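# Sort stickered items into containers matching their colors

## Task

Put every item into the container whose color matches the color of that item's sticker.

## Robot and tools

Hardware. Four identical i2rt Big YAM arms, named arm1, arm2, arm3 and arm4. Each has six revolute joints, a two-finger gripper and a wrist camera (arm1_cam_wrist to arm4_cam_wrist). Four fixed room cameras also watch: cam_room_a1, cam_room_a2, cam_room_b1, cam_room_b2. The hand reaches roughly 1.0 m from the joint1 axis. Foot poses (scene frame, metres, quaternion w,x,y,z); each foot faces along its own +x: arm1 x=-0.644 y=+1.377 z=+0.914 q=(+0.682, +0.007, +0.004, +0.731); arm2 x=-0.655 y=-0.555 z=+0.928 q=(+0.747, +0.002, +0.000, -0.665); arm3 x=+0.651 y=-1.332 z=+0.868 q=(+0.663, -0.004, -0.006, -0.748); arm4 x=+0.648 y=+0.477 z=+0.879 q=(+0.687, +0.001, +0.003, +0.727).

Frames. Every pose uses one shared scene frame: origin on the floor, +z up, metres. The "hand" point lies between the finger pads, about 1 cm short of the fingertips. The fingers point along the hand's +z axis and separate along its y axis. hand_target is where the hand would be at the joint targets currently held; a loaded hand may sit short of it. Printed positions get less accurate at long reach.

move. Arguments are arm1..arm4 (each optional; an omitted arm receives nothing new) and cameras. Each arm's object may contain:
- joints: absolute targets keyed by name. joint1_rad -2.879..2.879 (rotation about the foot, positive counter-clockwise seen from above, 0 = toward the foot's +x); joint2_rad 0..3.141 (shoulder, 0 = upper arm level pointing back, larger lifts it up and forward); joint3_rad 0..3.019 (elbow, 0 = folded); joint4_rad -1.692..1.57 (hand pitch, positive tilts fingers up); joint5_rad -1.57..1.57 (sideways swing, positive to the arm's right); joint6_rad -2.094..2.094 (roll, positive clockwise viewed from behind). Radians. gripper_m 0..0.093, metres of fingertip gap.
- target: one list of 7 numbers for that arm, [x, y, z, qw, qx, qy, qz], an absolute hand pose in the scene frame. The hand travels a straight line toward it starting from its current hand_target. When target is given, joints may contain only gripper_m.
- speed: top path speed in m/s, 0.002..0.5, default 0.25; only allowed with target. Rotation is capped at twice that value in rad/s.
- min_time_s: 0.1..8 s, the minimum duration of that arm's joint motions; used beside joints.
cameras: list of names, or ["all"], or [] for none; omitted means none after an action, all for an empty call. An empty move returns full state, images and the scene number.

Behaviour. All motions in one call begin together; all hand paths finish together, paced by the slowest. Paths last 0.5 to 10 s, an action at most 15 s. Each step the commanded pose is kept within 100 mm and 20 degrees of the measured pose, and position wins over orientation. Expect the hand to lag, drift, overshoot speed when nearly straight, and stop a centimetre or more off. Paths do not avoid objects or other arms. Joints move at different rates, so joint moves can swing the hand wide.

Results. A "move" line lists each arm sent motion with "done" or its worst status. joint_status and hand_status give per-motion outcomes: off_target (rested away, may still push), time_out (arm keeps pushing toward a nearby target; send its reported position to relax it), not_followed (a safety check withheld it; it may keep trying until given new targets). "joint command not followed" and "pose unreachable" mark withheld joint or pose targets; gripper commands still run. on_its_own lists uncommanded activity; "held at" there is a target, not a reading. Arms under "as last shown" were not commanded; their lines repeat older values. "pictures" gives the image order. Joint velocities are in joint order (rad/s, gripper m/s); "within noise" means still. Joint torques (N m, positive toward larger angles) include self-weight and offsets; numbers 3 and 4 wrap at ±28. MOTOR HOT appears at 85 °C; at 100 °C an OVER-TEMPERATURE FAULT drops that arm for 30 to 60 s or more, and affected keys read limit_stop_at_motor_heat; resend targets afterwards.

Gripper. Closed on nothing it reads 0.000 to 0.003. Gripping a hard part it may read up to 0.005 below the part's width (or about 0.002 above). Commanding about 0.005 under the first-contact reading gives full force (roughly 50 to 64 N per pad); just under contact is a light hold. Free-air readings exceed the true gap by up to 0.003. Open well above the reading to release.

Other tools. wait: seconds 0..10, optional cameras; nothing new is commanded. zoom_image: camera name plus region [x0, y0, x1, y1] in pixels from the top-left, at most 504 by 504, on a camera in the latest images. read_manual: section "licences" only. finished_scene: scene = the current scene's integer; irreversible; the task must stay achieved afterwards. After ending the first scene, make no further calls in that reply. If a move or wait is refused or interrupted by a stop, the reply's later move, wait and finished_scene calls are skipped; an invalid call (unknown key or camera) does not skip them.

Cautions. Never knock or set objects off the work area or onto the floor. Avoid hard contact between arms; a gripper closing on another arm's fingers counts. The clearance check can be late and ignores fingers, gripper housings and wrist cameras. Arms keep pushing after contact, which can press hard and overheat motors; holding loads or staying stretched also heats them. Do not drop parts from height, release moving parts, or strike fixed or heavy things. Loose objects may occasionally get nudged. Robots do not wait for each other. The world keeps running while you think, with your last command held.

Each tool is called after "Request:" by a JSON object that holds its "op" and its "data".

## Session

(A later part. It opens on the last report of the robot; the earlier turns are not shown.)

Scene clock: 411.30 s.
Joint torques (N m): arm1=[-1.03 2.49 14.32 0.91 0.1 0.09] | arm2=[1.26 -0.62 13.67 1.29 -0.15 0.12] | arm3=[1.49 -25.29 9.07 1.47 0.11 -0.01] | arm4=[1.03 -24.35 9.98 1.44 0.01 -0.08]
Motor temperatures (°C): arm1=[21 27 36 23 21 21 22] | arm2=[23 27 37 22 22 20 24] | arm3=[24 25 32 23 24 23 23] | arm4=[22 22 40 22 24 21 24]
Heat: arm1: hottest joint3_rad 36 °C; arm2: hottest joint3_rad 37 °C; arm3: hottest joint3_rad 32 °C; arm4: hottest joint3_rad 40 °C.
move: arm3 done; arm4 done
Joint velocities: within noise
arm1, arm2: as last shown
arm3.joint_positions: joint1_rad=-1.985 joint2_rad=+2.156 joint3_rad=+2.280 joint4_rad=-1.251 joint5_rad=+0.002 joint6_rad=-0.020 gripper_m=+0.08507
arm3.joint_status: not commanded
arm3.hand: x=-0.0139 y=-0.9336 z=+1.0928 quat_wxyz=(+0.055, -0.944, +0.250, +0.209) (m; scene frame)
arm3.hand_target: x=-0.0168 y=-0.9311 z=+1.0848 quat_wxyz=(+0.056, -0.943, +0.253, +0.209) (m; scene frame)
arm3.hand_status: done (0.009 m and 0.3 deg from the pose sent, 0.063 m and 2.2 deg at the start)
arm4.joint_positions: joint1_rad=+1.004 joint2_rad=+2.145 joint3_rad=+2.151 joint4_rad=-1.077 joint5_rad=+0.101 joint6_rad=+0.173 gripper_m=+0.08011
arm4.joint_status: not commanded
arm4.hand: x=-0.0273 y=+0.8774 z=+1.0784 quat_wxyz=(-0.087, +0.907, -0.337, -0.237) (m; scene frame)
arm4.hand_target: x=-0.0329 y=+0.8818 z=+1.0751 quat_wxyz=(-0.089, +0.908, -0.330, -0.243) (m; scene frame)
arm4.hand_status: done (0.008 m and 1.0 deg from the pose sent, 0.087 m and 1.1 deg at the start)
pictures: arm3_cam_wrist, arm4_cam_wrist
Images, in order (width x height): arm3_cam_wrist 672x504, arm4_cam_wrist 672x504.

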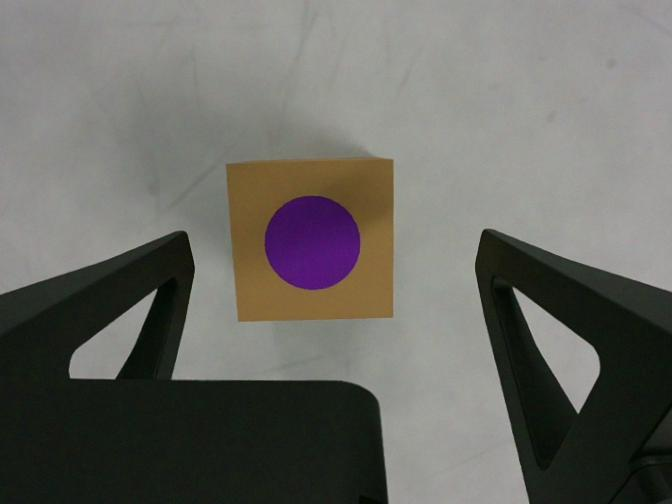

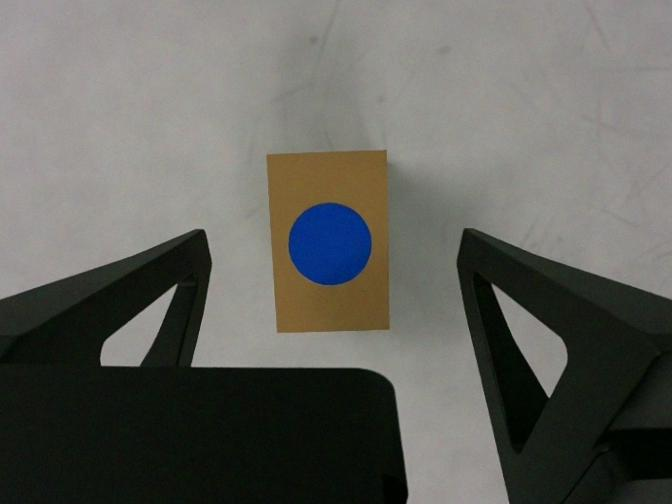

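Request:
{"op": "move", "data": {"arm4": {"target":[-0.034,0.879,1.006,-0.0885,0.9077,-0.3304,-0.2432],"speed":0.1}, "arm3": {"target":[-0.016,-0.939,1.008,-0.0560,0.9430,-0.2527,-0.2091],"speed":0.1}, "cameras": ["arm3_cam_wrist","arm4_cam_wrist"]}}

Scene clock: 426.63 s.
Joint torques (N m): arm1=[-2.14 2.67 14.28 0.95 0.15 0.09] | arm2=[1.08 -0.62 13.64 1.28 -0.15 0.13] | arm3=[2.08 -25.17 7.82 1.44 0.09 0.01] | arm4=[1.32 -23.3 9.22 1.43 0.07 -0.04]
Motor temperatures (°C): arm1=[21 26 36 23 21 21 22] | arm2=[23 26 37 22 22 20 24] | arm3=[24 25 31 23 24 23 23] | arm4=[22 25 39 22 24 21 24]
Heat: arm1: hottest joint3_rad 36 °C; arm2: hottest joint3_rad 37 °C; arm3: hottest joint3_rad 31 °C; arm4: hottest joint3_rad 39 °C.
move: arm3 off_target; arm4 off_target
Joint velocities: within noise
arm1, arm2: as last shown
arm3.joint_positions: joint1_rad=-1.985 joint2_rad=+2.142 joint3_rad=+2.065 joint4_rad=-1.038 joint5_rad=+0.007 joint6_rad=-0.015 gripper_m=+0.08504
arm3.joint_status: not commanded
arm3.hand: x=-0.0140 y=-0.9336 z=+1.0213 quat_wxyz=(+0.058, -0.942, +0.253, +0.214) (m; scene frame)
arm3.hand_target: x=-0.0157 y=-0.9391 z=+1.0081 quat_wxyz=(+0.056, -0.943, +0.253, +0.209) (m; scene frame)
arm3.hand_status: off_target (0.014 m and 0.7 deg from the pose sent, 0.085 m and 0.3 deg at the start)
arm4.joint_positions: joint1_rad=+1.004 joint2_rad=+2.147 joint3_rad=+2.005 joint4_rad=-0.907 joint5_rad=+0.101 joint6_rad=+0.173 gripper_m=+0.08011
arm4.joint_status: not commanded
arm4.hand: x=-0.0287 y=+0.8779 z=+1.0237 quat_wxyz=(-0.089, +0.904, -0.336, -0.247) (m; scene frame)
arm4.hand_target: x=-0.0335 y=+0.8786 z=+1.0061 quat_wxyz=(-0.088, +0.908, -0.330, -0.243) (m; scene frame)
arm4.hand_status: off_target (0.019 m and 0.9 deg from the pose sent, 0.073 m and 1.0 deg at the start)
pictures: arm3_cam_wrist, arm4_cam_wrist
Images, in order (width x height): arm3_cam_wrist 672x504, arm4_cam_wrist 672x504.

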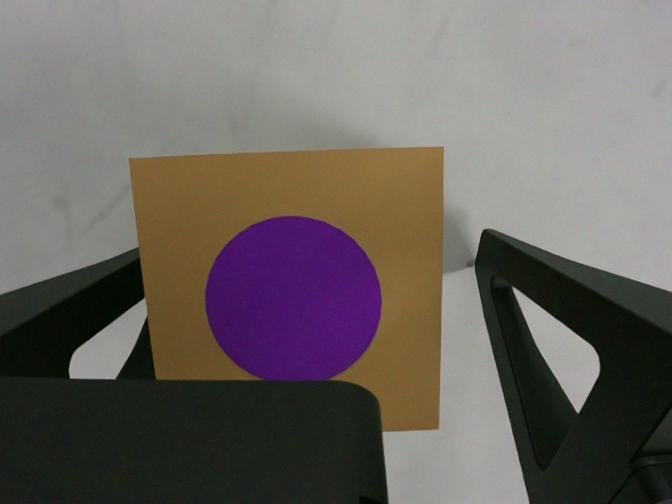

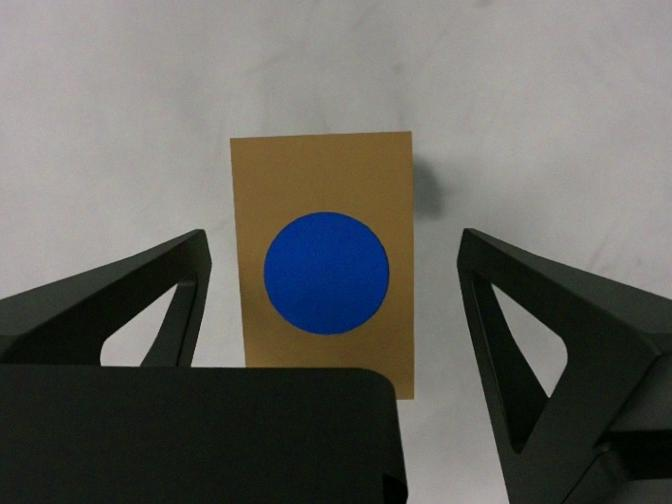

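Request:
{"op": "move", "data": {"arm4": {"target":[-0.0355,0.876,0.988,-0.0885,0.9077,-0.3304,-0.2432],"speed":0.08}, "arm3": {"target":[-0.0245,-0.9425,1.010,-0.0560,0.9430,-0.2527,-0.2091],"speed":0.08}, "cameras": ["arm3_cam_wrist","arm4_cam_wrist"]}}

Scene clock: 444.50 s.
Joint torques (N m): arm1=[-1.38 2.9 14.22 0.88 0.11 0.04] | arm2=[1.2 -0.62 13.67 1.26 -0.16 0.12] | arm3=[2.84 -23.77 10.54 0.77 0.19 0.06] | arm4=[1.32 -23 8.83 1.46 0.13 -0.03]
Motor temperatures (°C): arm1=[21 26 37 23 21 21 22] | arm2=[23 26 37 22 22 20 24] | arm3=[24 25 31 23 24 23 23] | arm4=[22 25 39 22 24 21 24]
Heat: arm1: hottest joint3_rad 37 °C; arm2: hottest joint3_rad 37 °C; arm3: hottest joint3_rad 31 °C; arm4: hottest joint3_rad 39 °C.
move: arm3 off_target; arm4 off_target
Joint velocities: within noise
arm1, arm2: as last shown
arm3.joint_positions: joint1_rad=-1.985 joint2_rad=+2.142 joint3_rad=+2.065 joint4_rad=-1.038 joint5_rad=+0.009 joint6_rad=-0.010 gripper_m=+0.08504
arm3.joint_status: not commanded
arm3.hand: x=-0.0138 y=-0.9333 z=+1.0213 quat_wxyz=(+0.059, -0.941, +0.255, +0.214) (m; scene frame)
arm3.hand_target: x=-0.0239 y=-0.9427 z=+1.0100 quat_wxyz=(+0.056, -0.943, +0.253, +0.209) (m; scene frame)
arm3.hand_status: off_target (0.018 m and 0.7 deg from the pose sent, 0.018 m and 0.7 deg at the start)
arm4.joint_positions: joint1_rad=+1.004 joint2_rad=+2.149 joint3_rad=+1.976 joint4_rad=-0.866 joint5_rad=+0.101 joint6_rad=+0.173 gripper_m=+0.08011
arm4.joint_status: not commanded
arm4.hand: x=-0.0296 y=+0.8780 z=+1.0125 quat_wxyz=(-0.089, +0.903, -0.336, -0.252) (m; scene frame)
arm4.hand_target: x=-0.0346 y=+0.8755 z=+0.9882 quat_wxyz=(-0.088, +0.908, -0.330, -0.243) (m; scene frame)
arm4.hand_status: off_target (0.025 m and 1.3 deg from the pose sent, 0.036 m and 0.9 deg at the start)
pictures: arm3_cam_wrist, arm4_cam_wrist
Images, in order (width x height): arm3_cam_wrist 672x504, arm4_cam_wrist 672x504.

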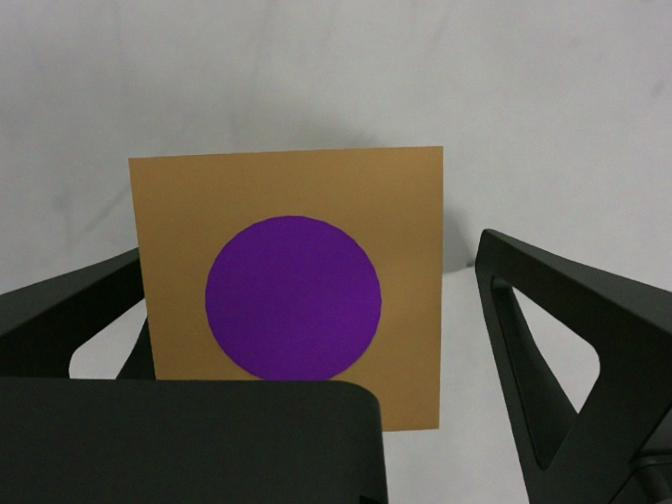

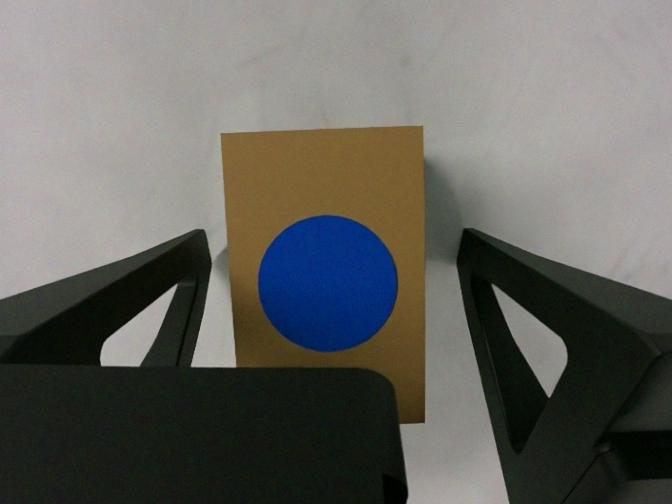

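Request:
{"op": "move", "data": {"arm4": {"target":[-0.0355,0.876,0.976,-0.0885,0.9077,-0.3304,-0.2432],"speed":0.08}, "arm3": {"joints":{"gripper_m":0.064}}, "cameras": ["arm3_cam_wrist","arm4_cam_wrist"]}}

Scene clock: 449.30 s.
Joint torques (N m): arm1=[-1.08 2.78 14.22 0.9 0.07 0.08] | arm2=[1.2 -0.73 13.61 1.29 -0.16 0.13] | arm3=[2.2 -23.77 10.55 0.77 0.09 0] | arm4=[1.08 -22.42 8.05 1.48 0.13 -0.02]
Motor temperatures (°C): arm1=[21 26 37 23 21 21 22] | arm2=[23 26 37 22 22 20 24] | arm3=[24 25 32 23 24 23 23] | arm4=[22 25 39 22 24 21 24]
Heat: arm1: hottest joint3_rad 37 °C; arm2: hottest joint3_rad 37 °C; arm3: hottest joint3_rad 32 °C; arm4: hottest joint3_rad 39 °C.
move: arm3 done; arm4 off_target
Joint velocities: within noise
arm1, arm2: as last shown
arm3.joint_positions: joint1_rad=-1.977 joint2_rad=+2.142 joint3_rad=+2.065 joint4_rad=-1.038 joint5_rad=+0.012 joint6_rad=-0.004 gripper_m=+0.06407
arm3.joint_status: all done
arm3.hand: x=-0.0169 y=-0.9385 z=+1.0213 quat_wxyz=(+0.058, -0.941, +0.254, +0.214) (m; scene frame)
arm3.hand_target: x=-0.0240 y=-0.9428 z=+1.0100 quat_wxyz=(+0.056, -0.943, +0.253, +0.209) (m; scene frame)
arm3.hand_status: not commanded
arm4.joint_positions: joint1_rad=+1.004 joint2_rad=+2.149 joint3_rad=+1.968 joint4_rad=-0.842 joint5_rad=+0.102 joint6_rad=+0.173 gripper_m=+0.08011
arm4.joint_status: not commanded
arm4.hand: x=-0.0320 y=+0.8795 z=+1.0115 quat_wxyz=(-0.091, +0.901, -0.336, -0.259) (m; scene frame)
arm4.hand_target: x=-0.0341 y=+0.8753 z=+0.9766 quat_wxyz=(-0.088, +0.908, -0.330, -0.243) (m; scene frame)
arm4.hand_status: off_target (0.036 m and 2.1 deg from the pose sent, 0.037 m and 1.3 deg at the start)
pictures: arm3_cam_wrist, arm4_cam_wrist
Images, in order (width x height): arm3_cam_wrist 672x504, arm4_cam_wrist 672x504.

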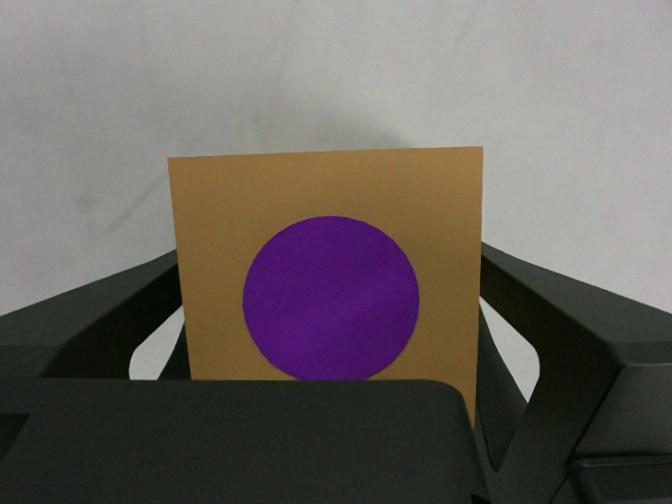

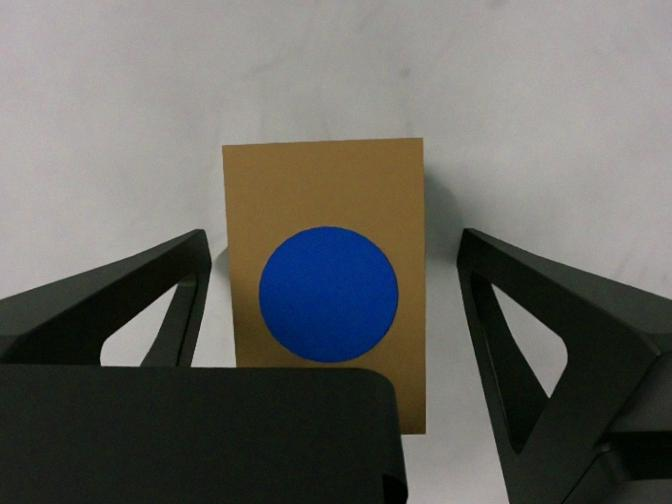

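Request:
{"op": "move", "data": {"arm4": {"joints":{"gripper_m":0.056}}, "arm3": {"joints":{"gripper_m":0.048}}}}

Request:
{"op": "move", "data": {"arm4": {"joints":{"gripper_m":0.038}}, "cameras": ["arm3_cam_wrist","arm4_cam_wrist"]}}

Scene clock: 455.13 s.
Joint torques (N m): arm1=[-1.73 3.02 14.26 0.96 0.13 0.08] | arm2=[1.03 -0.56 13.65 1.29 -0.17 0.13] | arm3=[2.2 -23.71 10.55 0.8 0.14 -0.01] | arm4=[1.44 -22.07 8.14 1.26 -0.04 -0.02]
Motor temperatures (°C): arm1=[21 26 37 23 21 21 22] | arm2=[23 26 37 22 22 20 23] | arm3=[24 25 32 23 24 23 23] | arm4=[22 26 38 22 24 21 24]
Heat: arm1: hottest joint3_rad 37 °C; arm2: hottest joint3_rad 37 °C; arm3: hottest joint3_rad 32 °C; arm4: hottest joint3_rad 38 °C.
move: arm3 off_target; arm4 done
Joint velocities: within noise
arm1, arm2: as last shown
arm3.joint_positions: joint1_rad=-1.976 joint2_rad=+2.142 joint3_rad=+2.065 joint4_rad=-1.038 joint5_rad=+0.010 joint6_rad=-0.003 gripper_m=+0.05311
arm3.joint_status: gripper_m off_target (ended at +0.05314, target +0.04800)
arm3.hand: x=-0.0173 y=-0.9392 z=+1.0213 quat_wxyz=(+0.057, -0.941, +0.254, +0.214) (m; scene frame)
arm3.hand_target: x=-0.0239 y=-0.9428 z=+1.0100 quat_wxyz=(+0.056, -0.943, +0.253, +0.209) (m; scene frame)
arm3.hand_status: not commanded
arm4.joint_positions: joint1_rad=+1.003 joint2_rad=+2.149 joint3_rad=+1.966 joint4_rad=-0.836 joint5_rad=+0.105 joint6_rad=+0.172 gripper_m=+0.05612
arm4.joint_status: all done
arm4.hand: x=-0.0322 y=+0.8810 z=+1.0117 quat_wxyz=(-0.093, +0.900, -0.336, -0.262) (m; scene frame)
arm4.hand_target: x=-0.0341 y=+0.8753 z=+0.9766 quat_wxyz=(-0.088, +0.908, -0.330, -0.243) (m; scene frame)
arm4.hand_status: not commanded
pictures: none

Scene clock: 455.60 s.
Joint torques (N m): arm1=[-1.38 2.9 14.13 0.98 0.11 0.11] | arm2=[1.2 -0.67 13.64 1.31 -0.15 0.13] | arm3=[2.08 -23.88 10.54 0.77 0.14 -0.02] | arm4=[1.14 -21.95 8.06 1.25 -0.06 -0.01]
Motor temperatures (°C): arm1=[21 25 37 23 21 21 22] | arm2=[23 26 37 22 22 20 23] | arm3=[24 25 32 23 24 23 23] | arm4=[22 26 38 22 24 21 24]
Heat: arm1: hottest joint3_rad 37 °C; arm2: hottest joint3_rad 37 °C; arm3: hottest joint3_rad 32 °C; arm4: hottest joint3_rad 38 °C.
move: arm4 off_target
Joint velocities: within noise
arm1, arm3: as last shown
arm2.joint_positions: joint1_rad=+0.938 joint2_rad=+0.655 joint3_rad=+1.301 joint4_rad=-1.635 joint5_rad=+0.003 joint6_rad=-0.006 gripper_m=+0.08491
arm2.joint_status: not commanded
arm2.hand: x=-0.4787 y=-0.6582 z=+1.3657 quat_wxyz=(-0.277, -0.242, -0.927, +0.074) (m; scene frame)
arm2.hand_target: x=-0.4834 y=-0.6538 z=+1.3862 quat_wxyz=(-0.296, -0.241, -0.921, +0.075) (m; scene frame)
arm2.hand_status: not commanded
arm4.joint_positions: joint1_rad=+1.003 joint2_rad=+2.149 joint3_rad=+1.966 joint4_rad=-0.835 joint5_rad=+0.106 joint6_rad=+0.172 gripper_m=+0.04433
arm4.joint_status: gripper_m off_target (ended at +0.04436, target +0.03800)
arm4.hand: x=-0.0322 y=+0.8812 z=+1.0117 quat_wxyz=(-0.094, +0.900, -0.336, -0.262) (m; scene frame)
arm4.hand_target: x=-0.0340 y=+0.8753 z=+0.9766 quat_wxyz=(-0.088, +0.908, -0.330, -0.243) (m; scene frame)
arm4.hand_status: not commanded
pictures: arm3_cam_wrist, arm4_cam_wrist
Images, in order (width x height): arm3_cam_wrist 672x504, arm4_cam_wrist 672x504.

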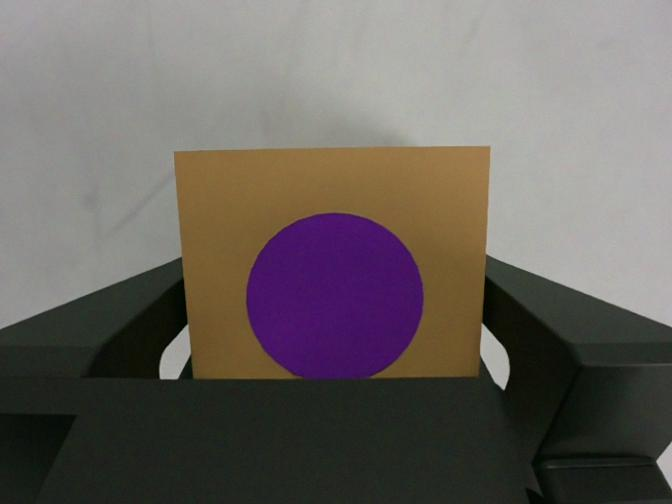

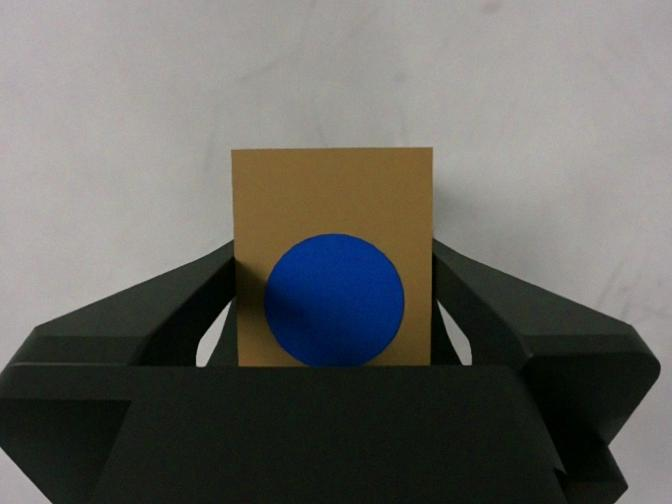

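Request:
{"op": "move", "data": {"arm4": {"target":[-0.03,0.878,1.16,-0.0885,0.9077,-0.3304,-0.2432],"speed":0.2}, "arm3": {"target":[-0.018,-0.938,1.16,-0.0560,0.9430,-0.2527,-0.2091],"speed":0.2}}}

Request:
{"op": "move", "data": {"arm4": {"target":[0.343,0.648,1.2,-0.0885,0.9077,-0.3304,-0.2432],"speed":0.25}, "arm3": {"target":[0.353,-1.148,1.2,-0.0560,0.9430,-0.2527,-0.2091],"speed":0.25}, "cameras": ["arm3_cam_wrist","arm4_cam_wrist","cam_room_a2","cam_room_b2"]}}

Scene clock: 464.13 s.
Joint torques (N m): arm1=[-1.49 2.02 14.34 0.8 0.08 0.08] | arm2=[1.08 -0.67 13.67 1.29 -0.15 0.12] | arm3=[1.67 -26.23 13.5 0.54 0.01 -0.09] | arm4=[1.2 -23.59 12 0.49 -0.02 -0.09]
Motor temperatures (°C): arm1=[21 25 37 23 21 21 22] | arm2=[23 26 37 22 22 20 23] | arm3=[24 25 33 23 24 23 24] | arm4=[22 27 38 22 24 21 25]
Heat: arm1: hottest joint3_rad 37 °C; arm2: hottest joint3_rad 37 °C; arm3: hottest joint3_rad 33 °C; arm4: hottest joint3_rad 38 °C.
move: arm3 off_target; arm4 done
Joint velocities: within noise
arm1.joint_positions: joint1_rad=-2.346 joint2_rad=+0.655 joint3_rad=+1.298 joint4_rad=-1.639 joint5_rad=-0.002 joint6_rad=-0.005 gripper_m=+0.07794
arm1.joint_status: not commanded
arm1.hand: x=-0.4825 y=+1.2441 z=+1.3472 quat_wxyz=(-0.259, -0.329, -0.903, +0.099) (m; scene frame)
arm1.hand_target: x=-0.4861 y=+1.2478 z=+1.3695 quat_wxyz=(-0.279, -0.328, -0.896, +0.107) (m; scene frame)
arm1.hand_status: not commanded
arm2: as last shown
arm3.joint_positions: joint1_rad=-1.976 joint2_rad=+2.231 joint3_rad=+2.544 joint4_rad=-1.482 joint5_rad=+0.010 joint6_rad=-0.002 gripper_m=+0.05311
arm3.joint_status: not commanded
arm3.hand: x=-0.0125 y=-0.9405 z=+1.1390 quat_wxyz=(+0.050, -0.947, +0.256, +0.189) (m; scene frame)
arm3.hand_target: x=-0.0171 y=-0.9385 z=+1.1600 quat_wxyz=(+0.056, -0.943, +0.253, +0.210) (m; scene frame)
arm3.hand_status: off_target (0.022 m and 2.4 deg from the pose sent, 0.139 m and 0.7 deg at the start)
arm4.joint_positions: joint1_rad=+1.003 joint2_rad=+2.157 joint3_rad=+2.384 joint4_rad=-1.291 joint5_rad=+0.102 joint6_rad=+0.171 gripper_m=+0.04433
arm4.joint_status: not commanded
arm4.hand: x=-0.0221 y=+0.8757 z=+1.1594 quat_wxyz=(-0.089, +0.906, -0.336, -0.240) (m; scene frame)
arm4.hand_target: x=-0.0296 y=+0.8778 z=+1.1599 quat_wxyz=(-0.089, +0.907, -0.330, -0.244) (m; scene frame)
arm4.hand_status: done (0.008 m and 0.8 deg from the pose sent, 0.148 m and 2.5 deg at the start)
pictures: none

Scene clock: 466.60 s.
Joint torques (N m): arm1=[-0.73 1.79 14.11 0.94 0.15 0.07] | arm2=[1.14 -0.73 13.67 1.31 -0.15 0.13] | arm3=[0.44 -5.42 8.94 0.7 -0.08 -0.13] | arm4=[1.49 -4.42 9.37 0.61 0.32 0.14]
Motor temperatures (°C): arm1=[21 25 37 23 21 21 22] | arm2=[23 26 37 22 22 20 23] | arm3=[24 26 32 23 24 23 24] | arm4=[22 27 38 22 24 21 25]
Heat: arm1: hottest joint3_rad 37 °C; arm2: hottest joint3_rad 37 °C; arm3: hottest joint3_rad 32 °C; arm4: hottest joint3_rad 38 °C.
move: arm3 done; arm4 done
Joint velocities: within noise
arm1, arm2: as last shown
arm3.joint_positions: joint1_rad=-1.976 joint2_rad=+0.971 joint3_rad=+1.183 joint4_rad=-1.325 joint5_rad=+0.006 joint6_rad=-0.010 gripper_m=+0.05311
arm3.joint_status: not commanded
arm3.hand: x=+0.3510 y=-1.1514 z=+1.2043 quat_wxyz=(+0.057, -0.942, +0.251, +0.216) (m; scene frame)
arm3.hand_target: x=+0.3530 y=-1.1481 z=+1.2000 quat_wxyz=(+0.056, -0.943, +0.253, +0.209) (m; scene frame)
arm3.hand_status: done (0.006 m and 0.8 deg from the pose sent, 0.425 m and 2.5 deg at the start)
arm4.joint_positions: joint1_rad=+1.069 joint2_rad=+0.930 joint3_rad=+1.090 joint4_rad=-1.212 joint5_rad=+0.130 joint6_rad=+0.210 gripper_m=+0.04433
arm4.joint_status: not commanded
arm4.hand: x=+0.3441 y=+0.6495 z=+1.2017 quat_wxyz=(-0.090, +0.907, -0.326, -0.249) (m; scene frame)
arm4.hand_target: x=+0.3431 y=+0.6481 z=+1.1999 quat_wxyz=(-0.089, +0.908, -0.330, -0.243) (m; scene frame)
arm4.hand_status: done (0.003 m and 0.8 deg from the pose sent, 0.432 m and 0.8 deg at the start)
pictures: arm3_cam_wrist, arm4_cam_wrist, cam_room_a2, cam_room_b2
Images, in order (width x height): arm3_cam_wrist 672x504, arm4_cam_wrist 672x504, cam_room_a2 672x504, cam_room_b2 672x504.

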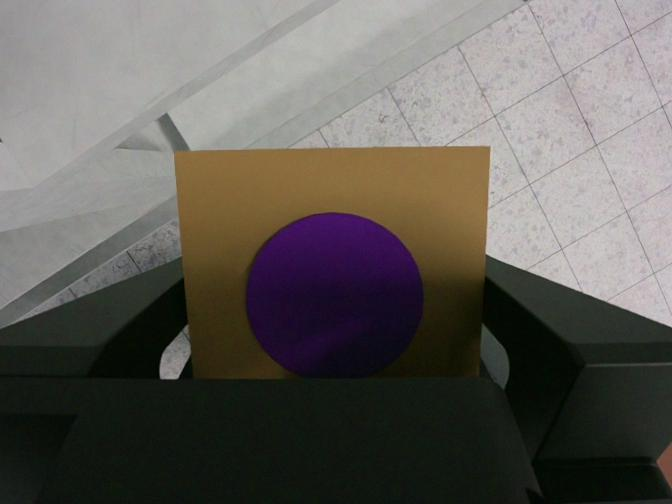

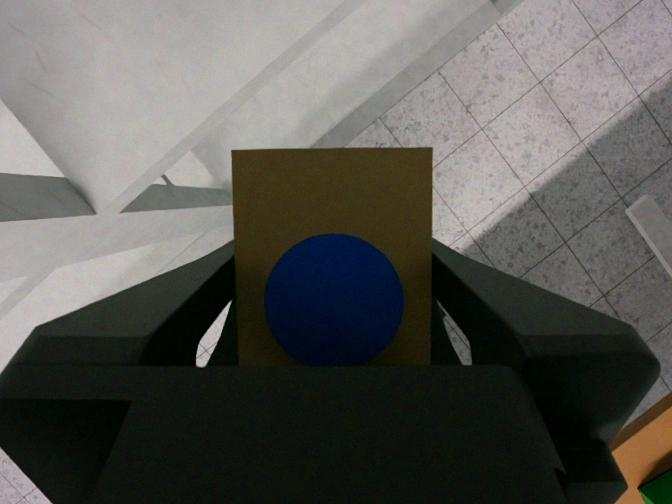

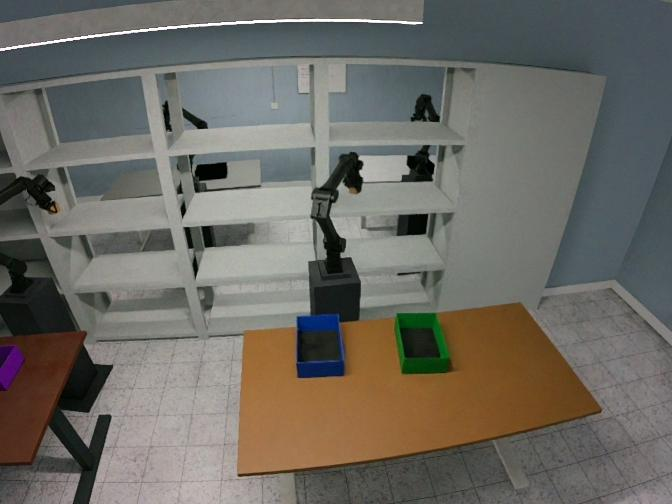

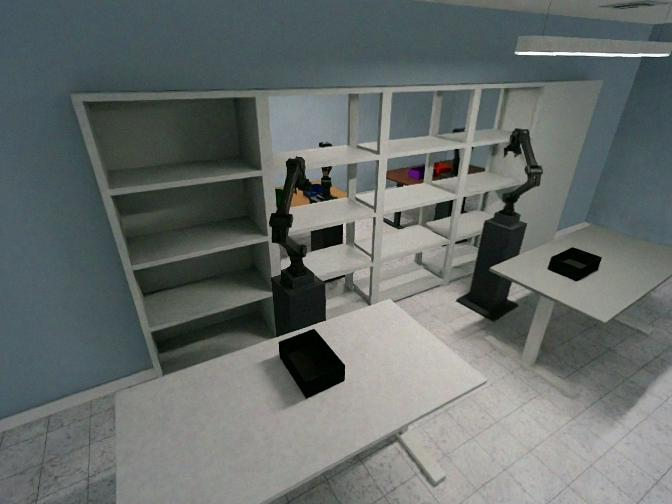

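Request:
{"op": "move", "data": {"arm3": {"joints":{"joint2_rad":0.65,"joint3_rad":1.35,"joint4_rad":-1.65,"joint5_rad":0,"joint6_rad":0},"min_time_s":2.5}, "arm4": {"joints":{"joint2_rad":0.65,"joint3_rad":1.35,"joint4_rad":-1.65,"joint5_rad":0,"joint6_rad":0},"min_time_s":2.5}}}

Request:
{"op": "move", "data": {"arm3": {"joints":{"joint1_rad":1.69},"min_time_s":5}, "arm4": {"joints":{"joint1_rad":-1.627},"min_time_s":4.5}}}

Request:
{"op": "move", "data": {"arm3": {"joints":{"joint2_rad":0.8,"joint3_rad":1.15,"joint4_rad":-1.05},"min_time_s":1.5}, "arm4": {"joints":{"joint2_rad":0.8,"joint3_rad":1.15,"joint4_rad":-1.05},"min_time_s":1.5}, "cameras": ["arm3_cam_wrist","arm4_cam_wrist","cam_room_a2","cam_room_a1"]}}

Scene clock: 479.53 s.
Joint torques (N m): arm1=[-1.49 2.84 14.15 0.79 0.07 0.05] | arm2=[1.14 -0.56 13.64 1.31 -0.15 0.13] | arm3=[0.56 0.32 12.15 0.92 -0.08 0.02] | arm4=[1.2 0.26 10.59 0.66 -0.06 -0.08]
Motor temperatures (°C): arm1=[21 25 38 23 21 21 22] | arm2=[23 26 37 22 22 20 23] | arm3=[24 26 32 23 24 23 24] | arm4=[22 25 38 22 24 21 25]
Heat: arm1: hottest joint3_rad 38 °C; arm2: hottest joint3_rad 37 °C; arm3: hottest joint3_rad 32 °C; arm4: hottest joint3_rad 38 °C.
move: arm3 done; arm4 done
Joint velocities: within noise
arm1, arm2: as last shown
arm3.joint_positions: joint1_rad=-1.976 joint2_rad=+0.652 joint3_rad=+1.301 joint4_rad=-1.645 joint5_rad=+0.003 joint6_rad=-0.007 gripper_m=+0.05311
arm3.joint_status: all done
arm3.hand: x=+0.4771 y=-1.2239 z=+1.3029 quat_wxyz=(+0.070, -0.927, +0.248, +0.271) (m; scene frame)
arm3.hand_target: x=+0.4808 y=-1.2235 z=+1.3241 quat_wxyz=(+0.075, -0.919, +0.255, +0.292) (m; scene frame)
arm3.hand_status: not commanded
arm4.joint_positions: joint1_rad=+1.069 joint2_rad=+0.655 joint3_rad=+1.305 joint4_rad=-1.640 joint5_rad=+0.004 joint6_rad=+0.015 gripper_m=+0.04433
arm4.joint_status: all done
arm4.hand: x=+0.4672 y=+0.5672 z=+1.3185 quat_wxyz=(-0.061, +0.932, -0.220, -0.281) (m; scene frame)
arm4.hand_target: x=+0.4711 y=+0.5632 z=+1.3379 quat_wxyz=(-0.064, +0.929, -0.208, -0.300) (m; scene frame)
arm4.hand_status: not commanded
pictures: none

Scene clock: 484.87 s.
Joint torques (N m): arm1=[-1.55 1.73 14.2 0.81 0.11 0.05] | arm2=[1.03 -0.62 13.63 1.31 -0.16 0.12] | arm3=[1.9 0.73 12.05 0.9 0.09 0.01] | arm4=[0.38 0.21 10.71 0.58 0.01 -0.13]
Motor temperatures (°C): arm1=[21 25 38 23 21 21 22] | arm2=[23 26 37 22 22 20 23] | arm3=[24 25 33 23 24 23 24] | arm4=[22 25 38 22 24 21 26]
Heat: arm1: hottest joint3_rad 38 °C; arm2: hottest joint3_rad 37 °C; arm3: hottest joint3_rad 33 °C; arm4: hottest joint3_rad 38 °C.
move: arm3 done; arm4 done
Joint velocities: within noise
arm1, arm2: as last shown
arm3.joint_positions: joint1_rad=+1.679 joint2_rad=+0.652 joint3_rad=+1.301 joint4_rad=-1.645 joint5_rad=-0.001 joint6_rad=-0.007 gripper_m=+0.05302
arm3.joint_status: all done
arm3.hand: x=+0.8514 y=-1.3284 z=+1.3047 quat_wxyz=(-0.284, -0.001, -0.959, +0.009) (m; scene frame)
arm3.hand_target: x=+0.8483 y=-1.3262 z=+1.3259 quat_wxyz=(-0.306, +0.001, -0.952, +0.007) (m; scene frame)
arm3.hand_status: not commanded
arm4.joint_positions: joint1_rad=-1.624 joint2_rad=+0.655 joint3_rad=+1.305 joint4_rad=-1.640 joint5_rad=+0.002 joint6_rad=+0.014 gripper_m=+0.04440
arm4.joint_status: all done
arm4.hand: x=+0.8530 y=+0.4786 z=+1.3169 quat_wxyz=(-0.284, -0.005, -0.959, +0.000) (m; scene frame)
arm4.hand_target: x=+0.8479 y=+0.4785 z=+1.3363 quat_wxyz=(-0.303, +0.001, -0.953, +0.002) (m; scene frame)
arm4.hand_status: not commanded
pictures: none

Scene clock: 486.87 s.
Joint torques (N m): arm1=[-2.32 2.37 14.11 0.83 0.12 0.1] | arm2=[1.26 -0.62 13.64 1.31 -0.16 0.13] | arm3=[1.96 -3.43 9.22 2.37 0.09 0.02] | arm4=[0.67 -2.84 9.31 1.88 0.02 -0.09]
Motor temperatures (°C): arm1=[21 25 38 23 21 21 22] | arm2=[23 25 37 22 22 20 23] | arm3=[24 25 32 23 24 23 24] | arm4=[22 25 38 22 24 21 26]
Heat: arm1: hottest joint3_rad 38 °C; arm2: hottest joint3_rad 37 °C; arm3: hottest joint3_rad 32 °C; arm4: hottest joint3_rad 38 °C.
move: arm3 done; arm4 done
Joint velocities: within noise
arm1, arm2: as last shown
arm3.joint_positions: joint1_rad=+1.679 joint2_rad=+0.800 joint3_rad=+1.151 joint4_rad=-1.070 joint5_rad=-0.001 joint6_rad=-0.007 gripper_m=+0.05302
arm3.joint_status: all done
arm3.hand: x=+1.0026 y=-1.3306 z=+1.2852 quat_wxyz=(-0.413, +0.000, -0.910, +0.010) (m; scene frame)
arm3.hand_target: x=+1.0057 y=-1.3269 z=+1.2885 quat_wxyz=(-0.422, +0.002, -0.906, +0.007) (m; scene frame)
arm3.hand_status: not commanded
arm4.joint_positions: joint1_rad=-1.624 joint2_rad=+0.796 joint3_rad=+1.144 joint4_rad=-1.071 joint5_rad=+0.002 joint6_rad=+0.014 gripper_m=+0.04440
arm4.joint_status: all done
arm4.hand: x=+1.0004 y=+0.4789 z=+1.2924 quat_wxyz=(-0.409, -0.005, -0.912, -0.001) (m; scene frame)
arm4.hand_target: x=+1.0051 y=+0.4785 z=+1.2983 quat_wxyz=(-0.420, +0.001, -0.908, +0.001) (m; scene frame)
arm4.hand_status: not commanded
pictures: arm3_cam_wrist, arm4_cam_wrist, cam_room_a1, cam_room_a2
Images, in order (width x height): arm3_cam_wrist 672x504, arm4_cam_wrist 672x504, cam_room_a1 672x504, cam_room_a2 672x504.

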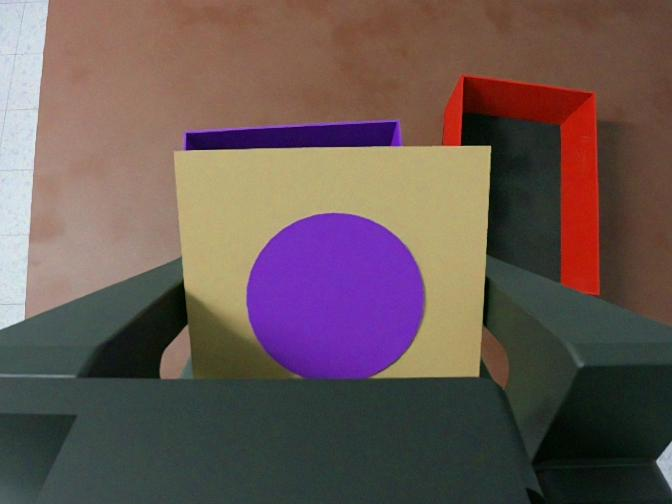

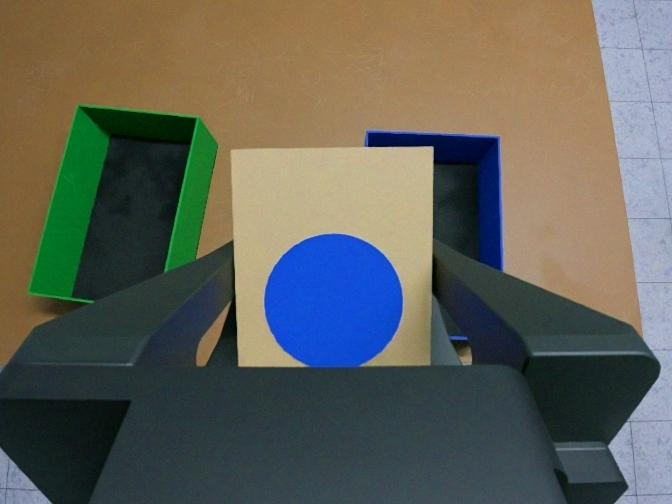

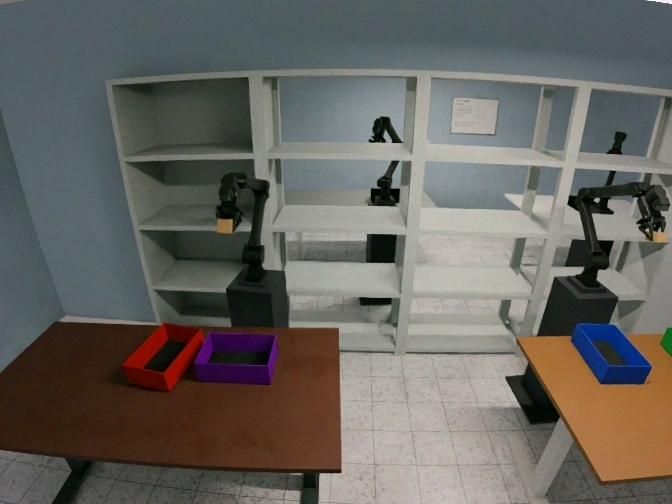

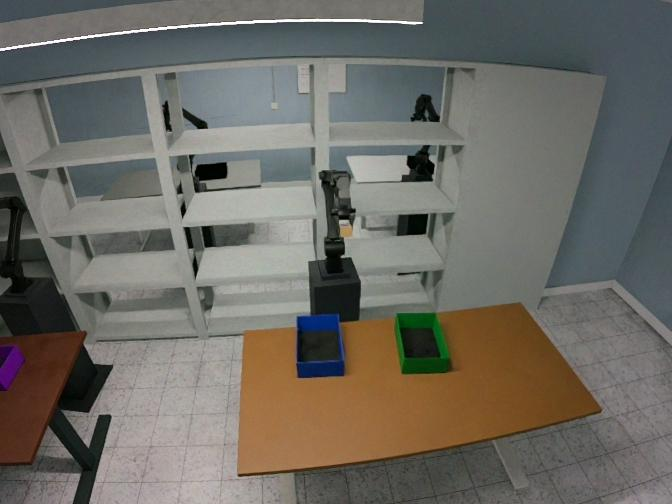

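Request:
{"op": "move", "data": {"arm4": {"target":[1.127,0.333,0.94,-0.2561,-0.1403,-0.9557,0.0376],"speed":0.2}, "arm3": {"target":[1.195,-1.266,0.94,-0.2160,0.0596,-0.9745,-0.0132],"speed":0.2}, "cameras": ["arm3_cam_wrist","arm4_cam_wrist","cam_room_a1","cam_room_a2"]}}

Scene clock: 515.40 s.
Joint torques (N m): arm1=[-1.9 2.61 14.3 0.94 0.09 0.06] | arm2=[1.03 -0.62 13.64 1.26 -0.16 0.12] | arm3=[2.2 -16.03 11.73 1.32 -0.05 -0.09] | arm4=[0.44 -13.16 9.33 1.39 0.22 0.12]
Motor temperatures (°C): arm1=[21 25 38 23 21 21 22] | arm2=[23 25 37 22 22 20 23] | arm3=[24 25 32 23 24 23 24] | arm4=[22 23 38 22 24 21 26]
Heat: arm1: hottest joint3_rad 38 °C; arm2: hottest joint3_rad 37 °C; arm3: hottest joint3_rad 32 °C; arm4: hottest joint3_rad 38 °C.
move: arm3 off_target; arm4 off_target
Joint velocities: within noise
arm1, arm2: as last shown
arm3.joint_positions: joint1_rad=+1.792 joint2_rad=+1.653 joint3_rad=+1.033 joint4_rad=-0.584 joint5_rad=-0.014 joint6_rad=+0.003 gripper_m=+0.05302
arm3.joint_status: not commanded
arm3.hand: x=+1.1685 y=-1.2768 z=+0.9163 quat_wxyz=(-0.182, +0.050, -0.982, -0.010) (m; scene frame)
arm3.hand_target: x=+1.1932 y=-1.2661 z=+0.9409 quat_wxyz=(-0.216, +0.060, -0.974, -0.013) (m; scene frame)
arm3.hand_status: off_target (0.037 m and 4.1 deg from the pose sent, 0.400 m and 24.9 deg at the start)
arm4.joint_positions: joint1_rad=-1.917 joint2_rad=+1.528 joint3_rad=+0.830 joint4_rad=-0.401 joint5_rad=-0.009 joint6_rad=-0.007 gripper_m=+0.04441
arm4.joint_status: not commanded
arm4.hand: x=+1.1074 y=+0.3418 z=+0.9228 quat_wxyz=(-0.230, -0.135, -0.963, +0.032) (m; scene frame)
arm4.hand_target: x=+1.1259 y=+0.3332 z=+0.9405 quat_wxyz=(-0.256, -0.140, -0.956, +0.038) (m; scene frame)
arm4.hand_status: off_target (0.028 m and 3.3 deg from the pose sent, 0.402 m and 24.4 deg at the start)
pictures: arm3_cam_wrist, arm4_cam_wrist, cam_room_a1, cam_room_a2
Images, in order (width x height): arm3_cam_wrist 672x504, arm4_cam_wrist 672x504, cam_room_a1 672x504, cam_room_a2 672x504.

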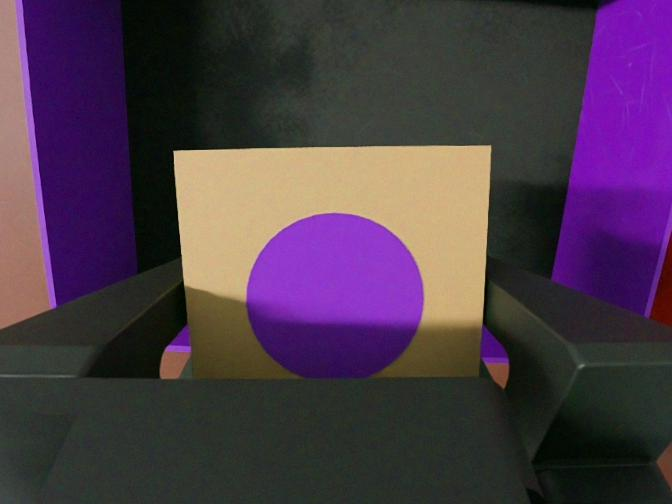

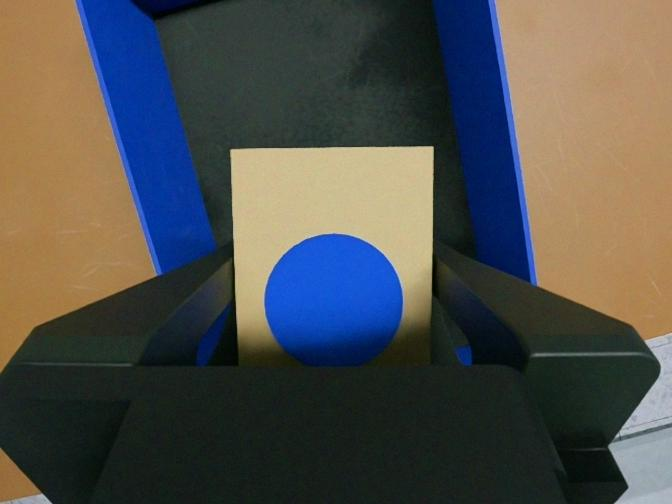

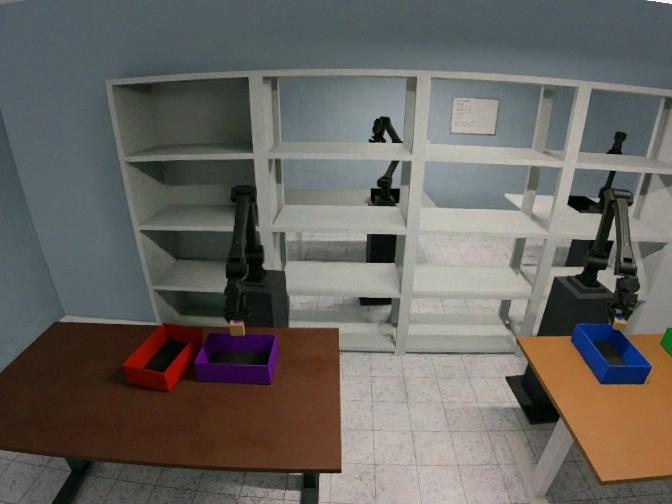

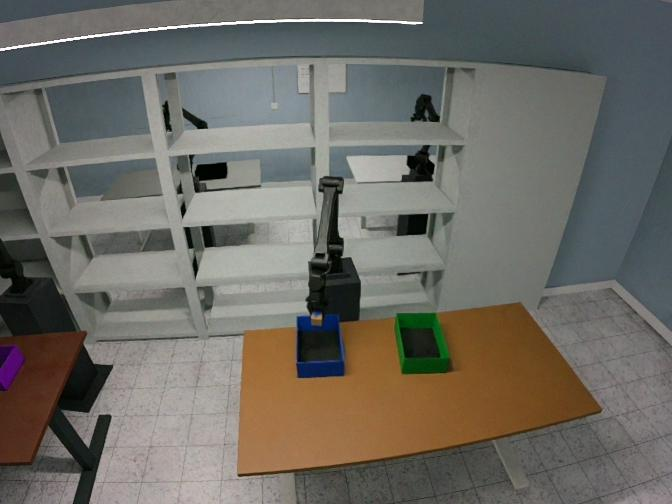

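Request:
{"op": "move", "data": {"arm4": {"target":[1.142,0.326,0.81,-0.2975,-0.1385,-0.9436,0.0437],"speed":0.15}, "arm3": {"target":[1.21,-1.256,0.81,-0.2541,0.0590,-0.9652,-0.0155],"speed":0.15}, "cameras": ["arm3_cam_wrist","arm4_cam_wrist"]}}

Scene clock: 526.80 s.
Joint torques (N m): arm1=[-1.38 2.43 14.22 0.9 0.09 0.1] | arm2=[1.14 -0.62 13.65 1.32 -0.15 0.13] | arm3=[2.02 -17.67 5.86 1.68 0.14 0.02] | arm4=[0.21 -14.39 4.93 1.58 0.12 0.1]
Motor temperatures (°C): arm1=[21 25 38 23 21 21 22] | arm2=[23 25 37 22 22 20 23] | arm3=[24 25 33 23 24 23 24] | arm4=[22 24 38 22 24 21 26]
Heat: arm1: hottest joint3_rad 38 °C; arm2: hottest joint3_rad 37 °C; arm3: hottest joint3_rad 33 °C; arm4: hottest joint3_rad 38 °C.
move: arm3 done; arm4 done
Joint velocities: within noise
arm1, arm2: as last shown
arm3.joint_positions: joint1_rad=+1.813 joint2_rad=+1.914 joint3_rad=+0.985 joint4_rad=-0.144 joint5_rad=-0.009 joint6_rad=+0.010 gripper_m=+0.05302
arm3.joint_status: not commanded
arm3.hand: x=+1.2073 y=-1.2637 z=+0.8077 quat_wxyz=(-0.246, +0.057, -0.968, -0.014) (m; scene frame)
arm3.hand_target: x=+1.2099 y=-1.2560 z=+0.8100 quat_wxyz=(-0.254, +0.059, -0.965, -0.016) (m; scene frame)
arm3.hand_status: done (0.009 m and 1.0 deg from the pose sent, 0.116 m and 8.5 deg at the start)
arm4.joint_positions: joint1_rad=-1.918 joint2_rad=+1.855 joint3_rad=+0.774 joint4_rad=+0.111 joint5_rad=-0.009 joint6_rad=-0.007 gripper_m=+0.04441
arm4.joint_status: not commanded
arm4.hand: x=+1.1393 y=+0.3311 z=+0.8103 quat_wxyz=(-0.291, -0.133, -0.947, +0.042) (m; scene frame)
arm4.hand_target: x=+1.1419 y=+0.3259 z=+0.8100 quat_wxyz=(-0.297, -0.139, -0.944, +0.044) (m; scene frame)
arm4.hand_status: done (0.006 m and 1.0 deg from the pose sent, 0.119 m and 8.2 deg at the start)
pictures: arm3_cam_wrist, arm4_cam_wrist
Images, in order (width x height): arm3_cam_wrist 672x504, arm4_cam_wrist 672x504.

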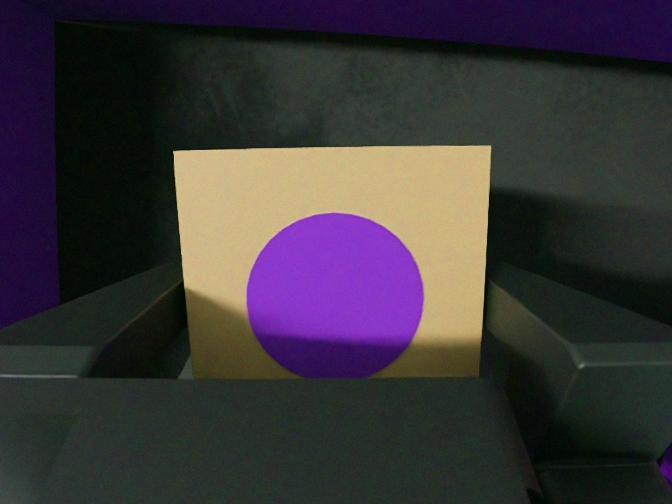

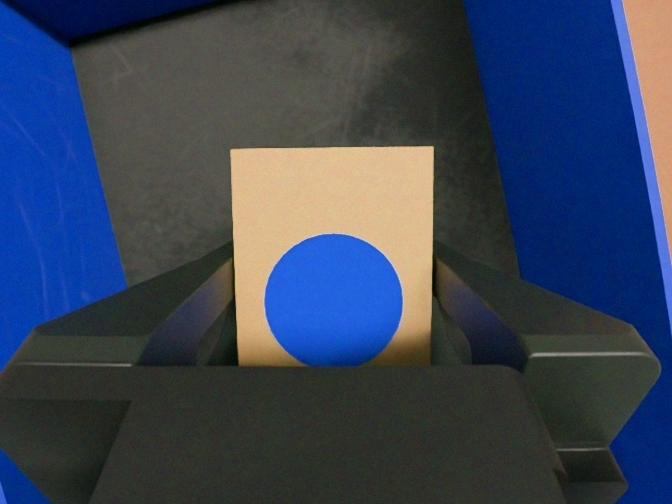

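Request:
{"op": "move", "data": {"arm4": {"target":[1.138,0.328,0.752,-0.2975,-0.1385,-0.9436,0.0437],"speed":0.12}, "arm3": {"target":[1.2,-1.258,0.757,-0.2501,0.0590,-0.9662,-0.0155],"speed":0.12}, "cameras": ["arm3_cam_wrist","arm4_cam_wrist"]}}

Scene clock: 538.27 s.
Joint torques (N m): arm1=[-1.38 2.2 14.23 0.91 0.1 0.07] | arm2=[1.14 -0.62 13.65 1.28 -0.15 0.13] | arm3=[2.08 -18.02 4.88 1.66 0.11 0.02] | arm4=[0.15 -14.86 3.66 1.58 0.16 0.09]
Motor temperatures (°C): arm1=[21 25 38 23 21 21 22] | arm2=[23 25 37 22 22 20 23] | arm3=[24 25 31 23 24 23 25] | arm4=[22 24 36 22 24 21 26]
Heat: arm1: hottest joint3_rad 38 °C; arm2: hottest joint3_rad 37 °C; arm3: hottest joint3_rad 31 °C; arm4: hottest joint3_rad 36 °C.
move: arm3 done; arm4 done
Joint velocities: within noise
arm1: as last shown
arm2.joint_positions: joint1_rad=+0.938 joint2_rad=+0.655 joint3_rad=+1.301 joint4_rad=-1.635 joint5_rad=+0.003 joint6_rad=-0.006 gripper_m=+0.08491
arm2.joint_status: not commanded
arm2.hand: x=-0.4787 y=-0.6582 z=+1.3657 quat_wxyz=(-0.277, -0.242, -0.927, +0.074) (m; scene frame)
arm2.hand_target: x=-0.4834 y=-0.6538 z=+1.3862 quat_wxyz=(-0.296, -0.241, -0.921, +0.075) (m; scene frame)
arm2.hand_status: not commanded
arm3.joint_positions: joint1_rad=+1.813 joint2_rad=+2.027 joint3_rad=+0.958 joint4_rad=-0.014 joint5_rad=-0.009 joint6_rad=+0.010 gripper_m=+0.05302
arm3.joint_status: not commanded
arm3.hand: x=+1.1967 y=-1.2658 z=+0.7540 quat_wxyz=(-0.241, +0.056, -0.969, -0.013) (m; scene frame)
arm3.hand_target: x=+1.1999 y=-1.2580 z=+0.7570 quat_wxyz=(-0.250, +0.059, -0.966, -0.016) (m; scene frame)
arm3.hand_status: done (0.009 m and 1.1 deg from the pose sent, 0.052 m and 0.6 deg at the start)
arm4.joint_positions: joint1_rad=-1.918 joint2_rad=+2.021 joint3_rad=+0.774 joint4_rad=+0.276 joint5_rad=-0.009 joint6_rad=-0.007 gripper_m=+0.04441
arm4.joint_status: not commanded
arm4.hand: x=+1.1357 y=+0.3320 z=+0.7525 quat_wxyz=(-0.291, -0.133, -0.946, +0.042) (m; scene frame)
arm4.hand_target: x=+1.1379 y=+0.3279 z=+0.7520 quat_wxyz=(-0.297, -0.139, -0.944, +0.044) (m; scene frame)
arm4.hand_status: done (0.005 m and 1.0 deg from the pose sent, 0.058 m and 1.1 deg at the start)
pictures: arm3_cam_wrist, arm4_cam_wrist
Images, in order (width x height): arm3_cam_wrist 672x504, arm4_cam_wrist 672x504.

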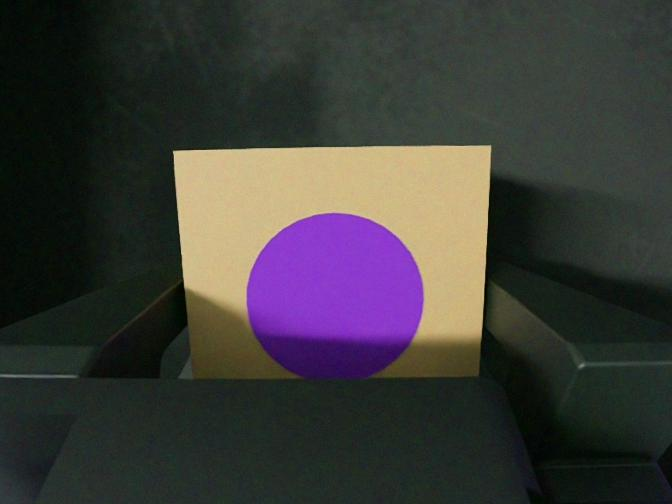

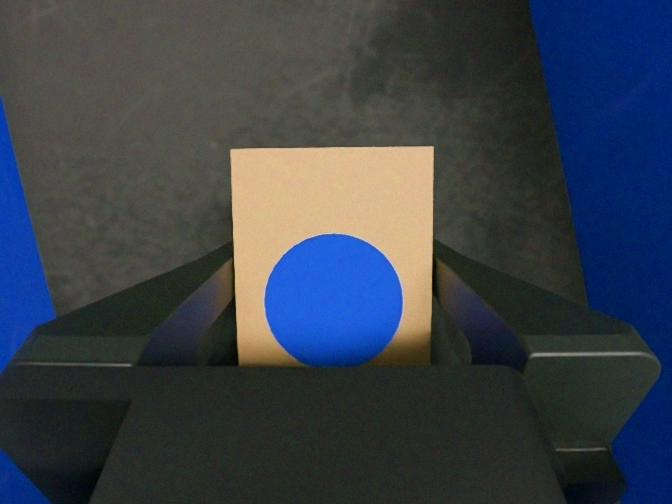

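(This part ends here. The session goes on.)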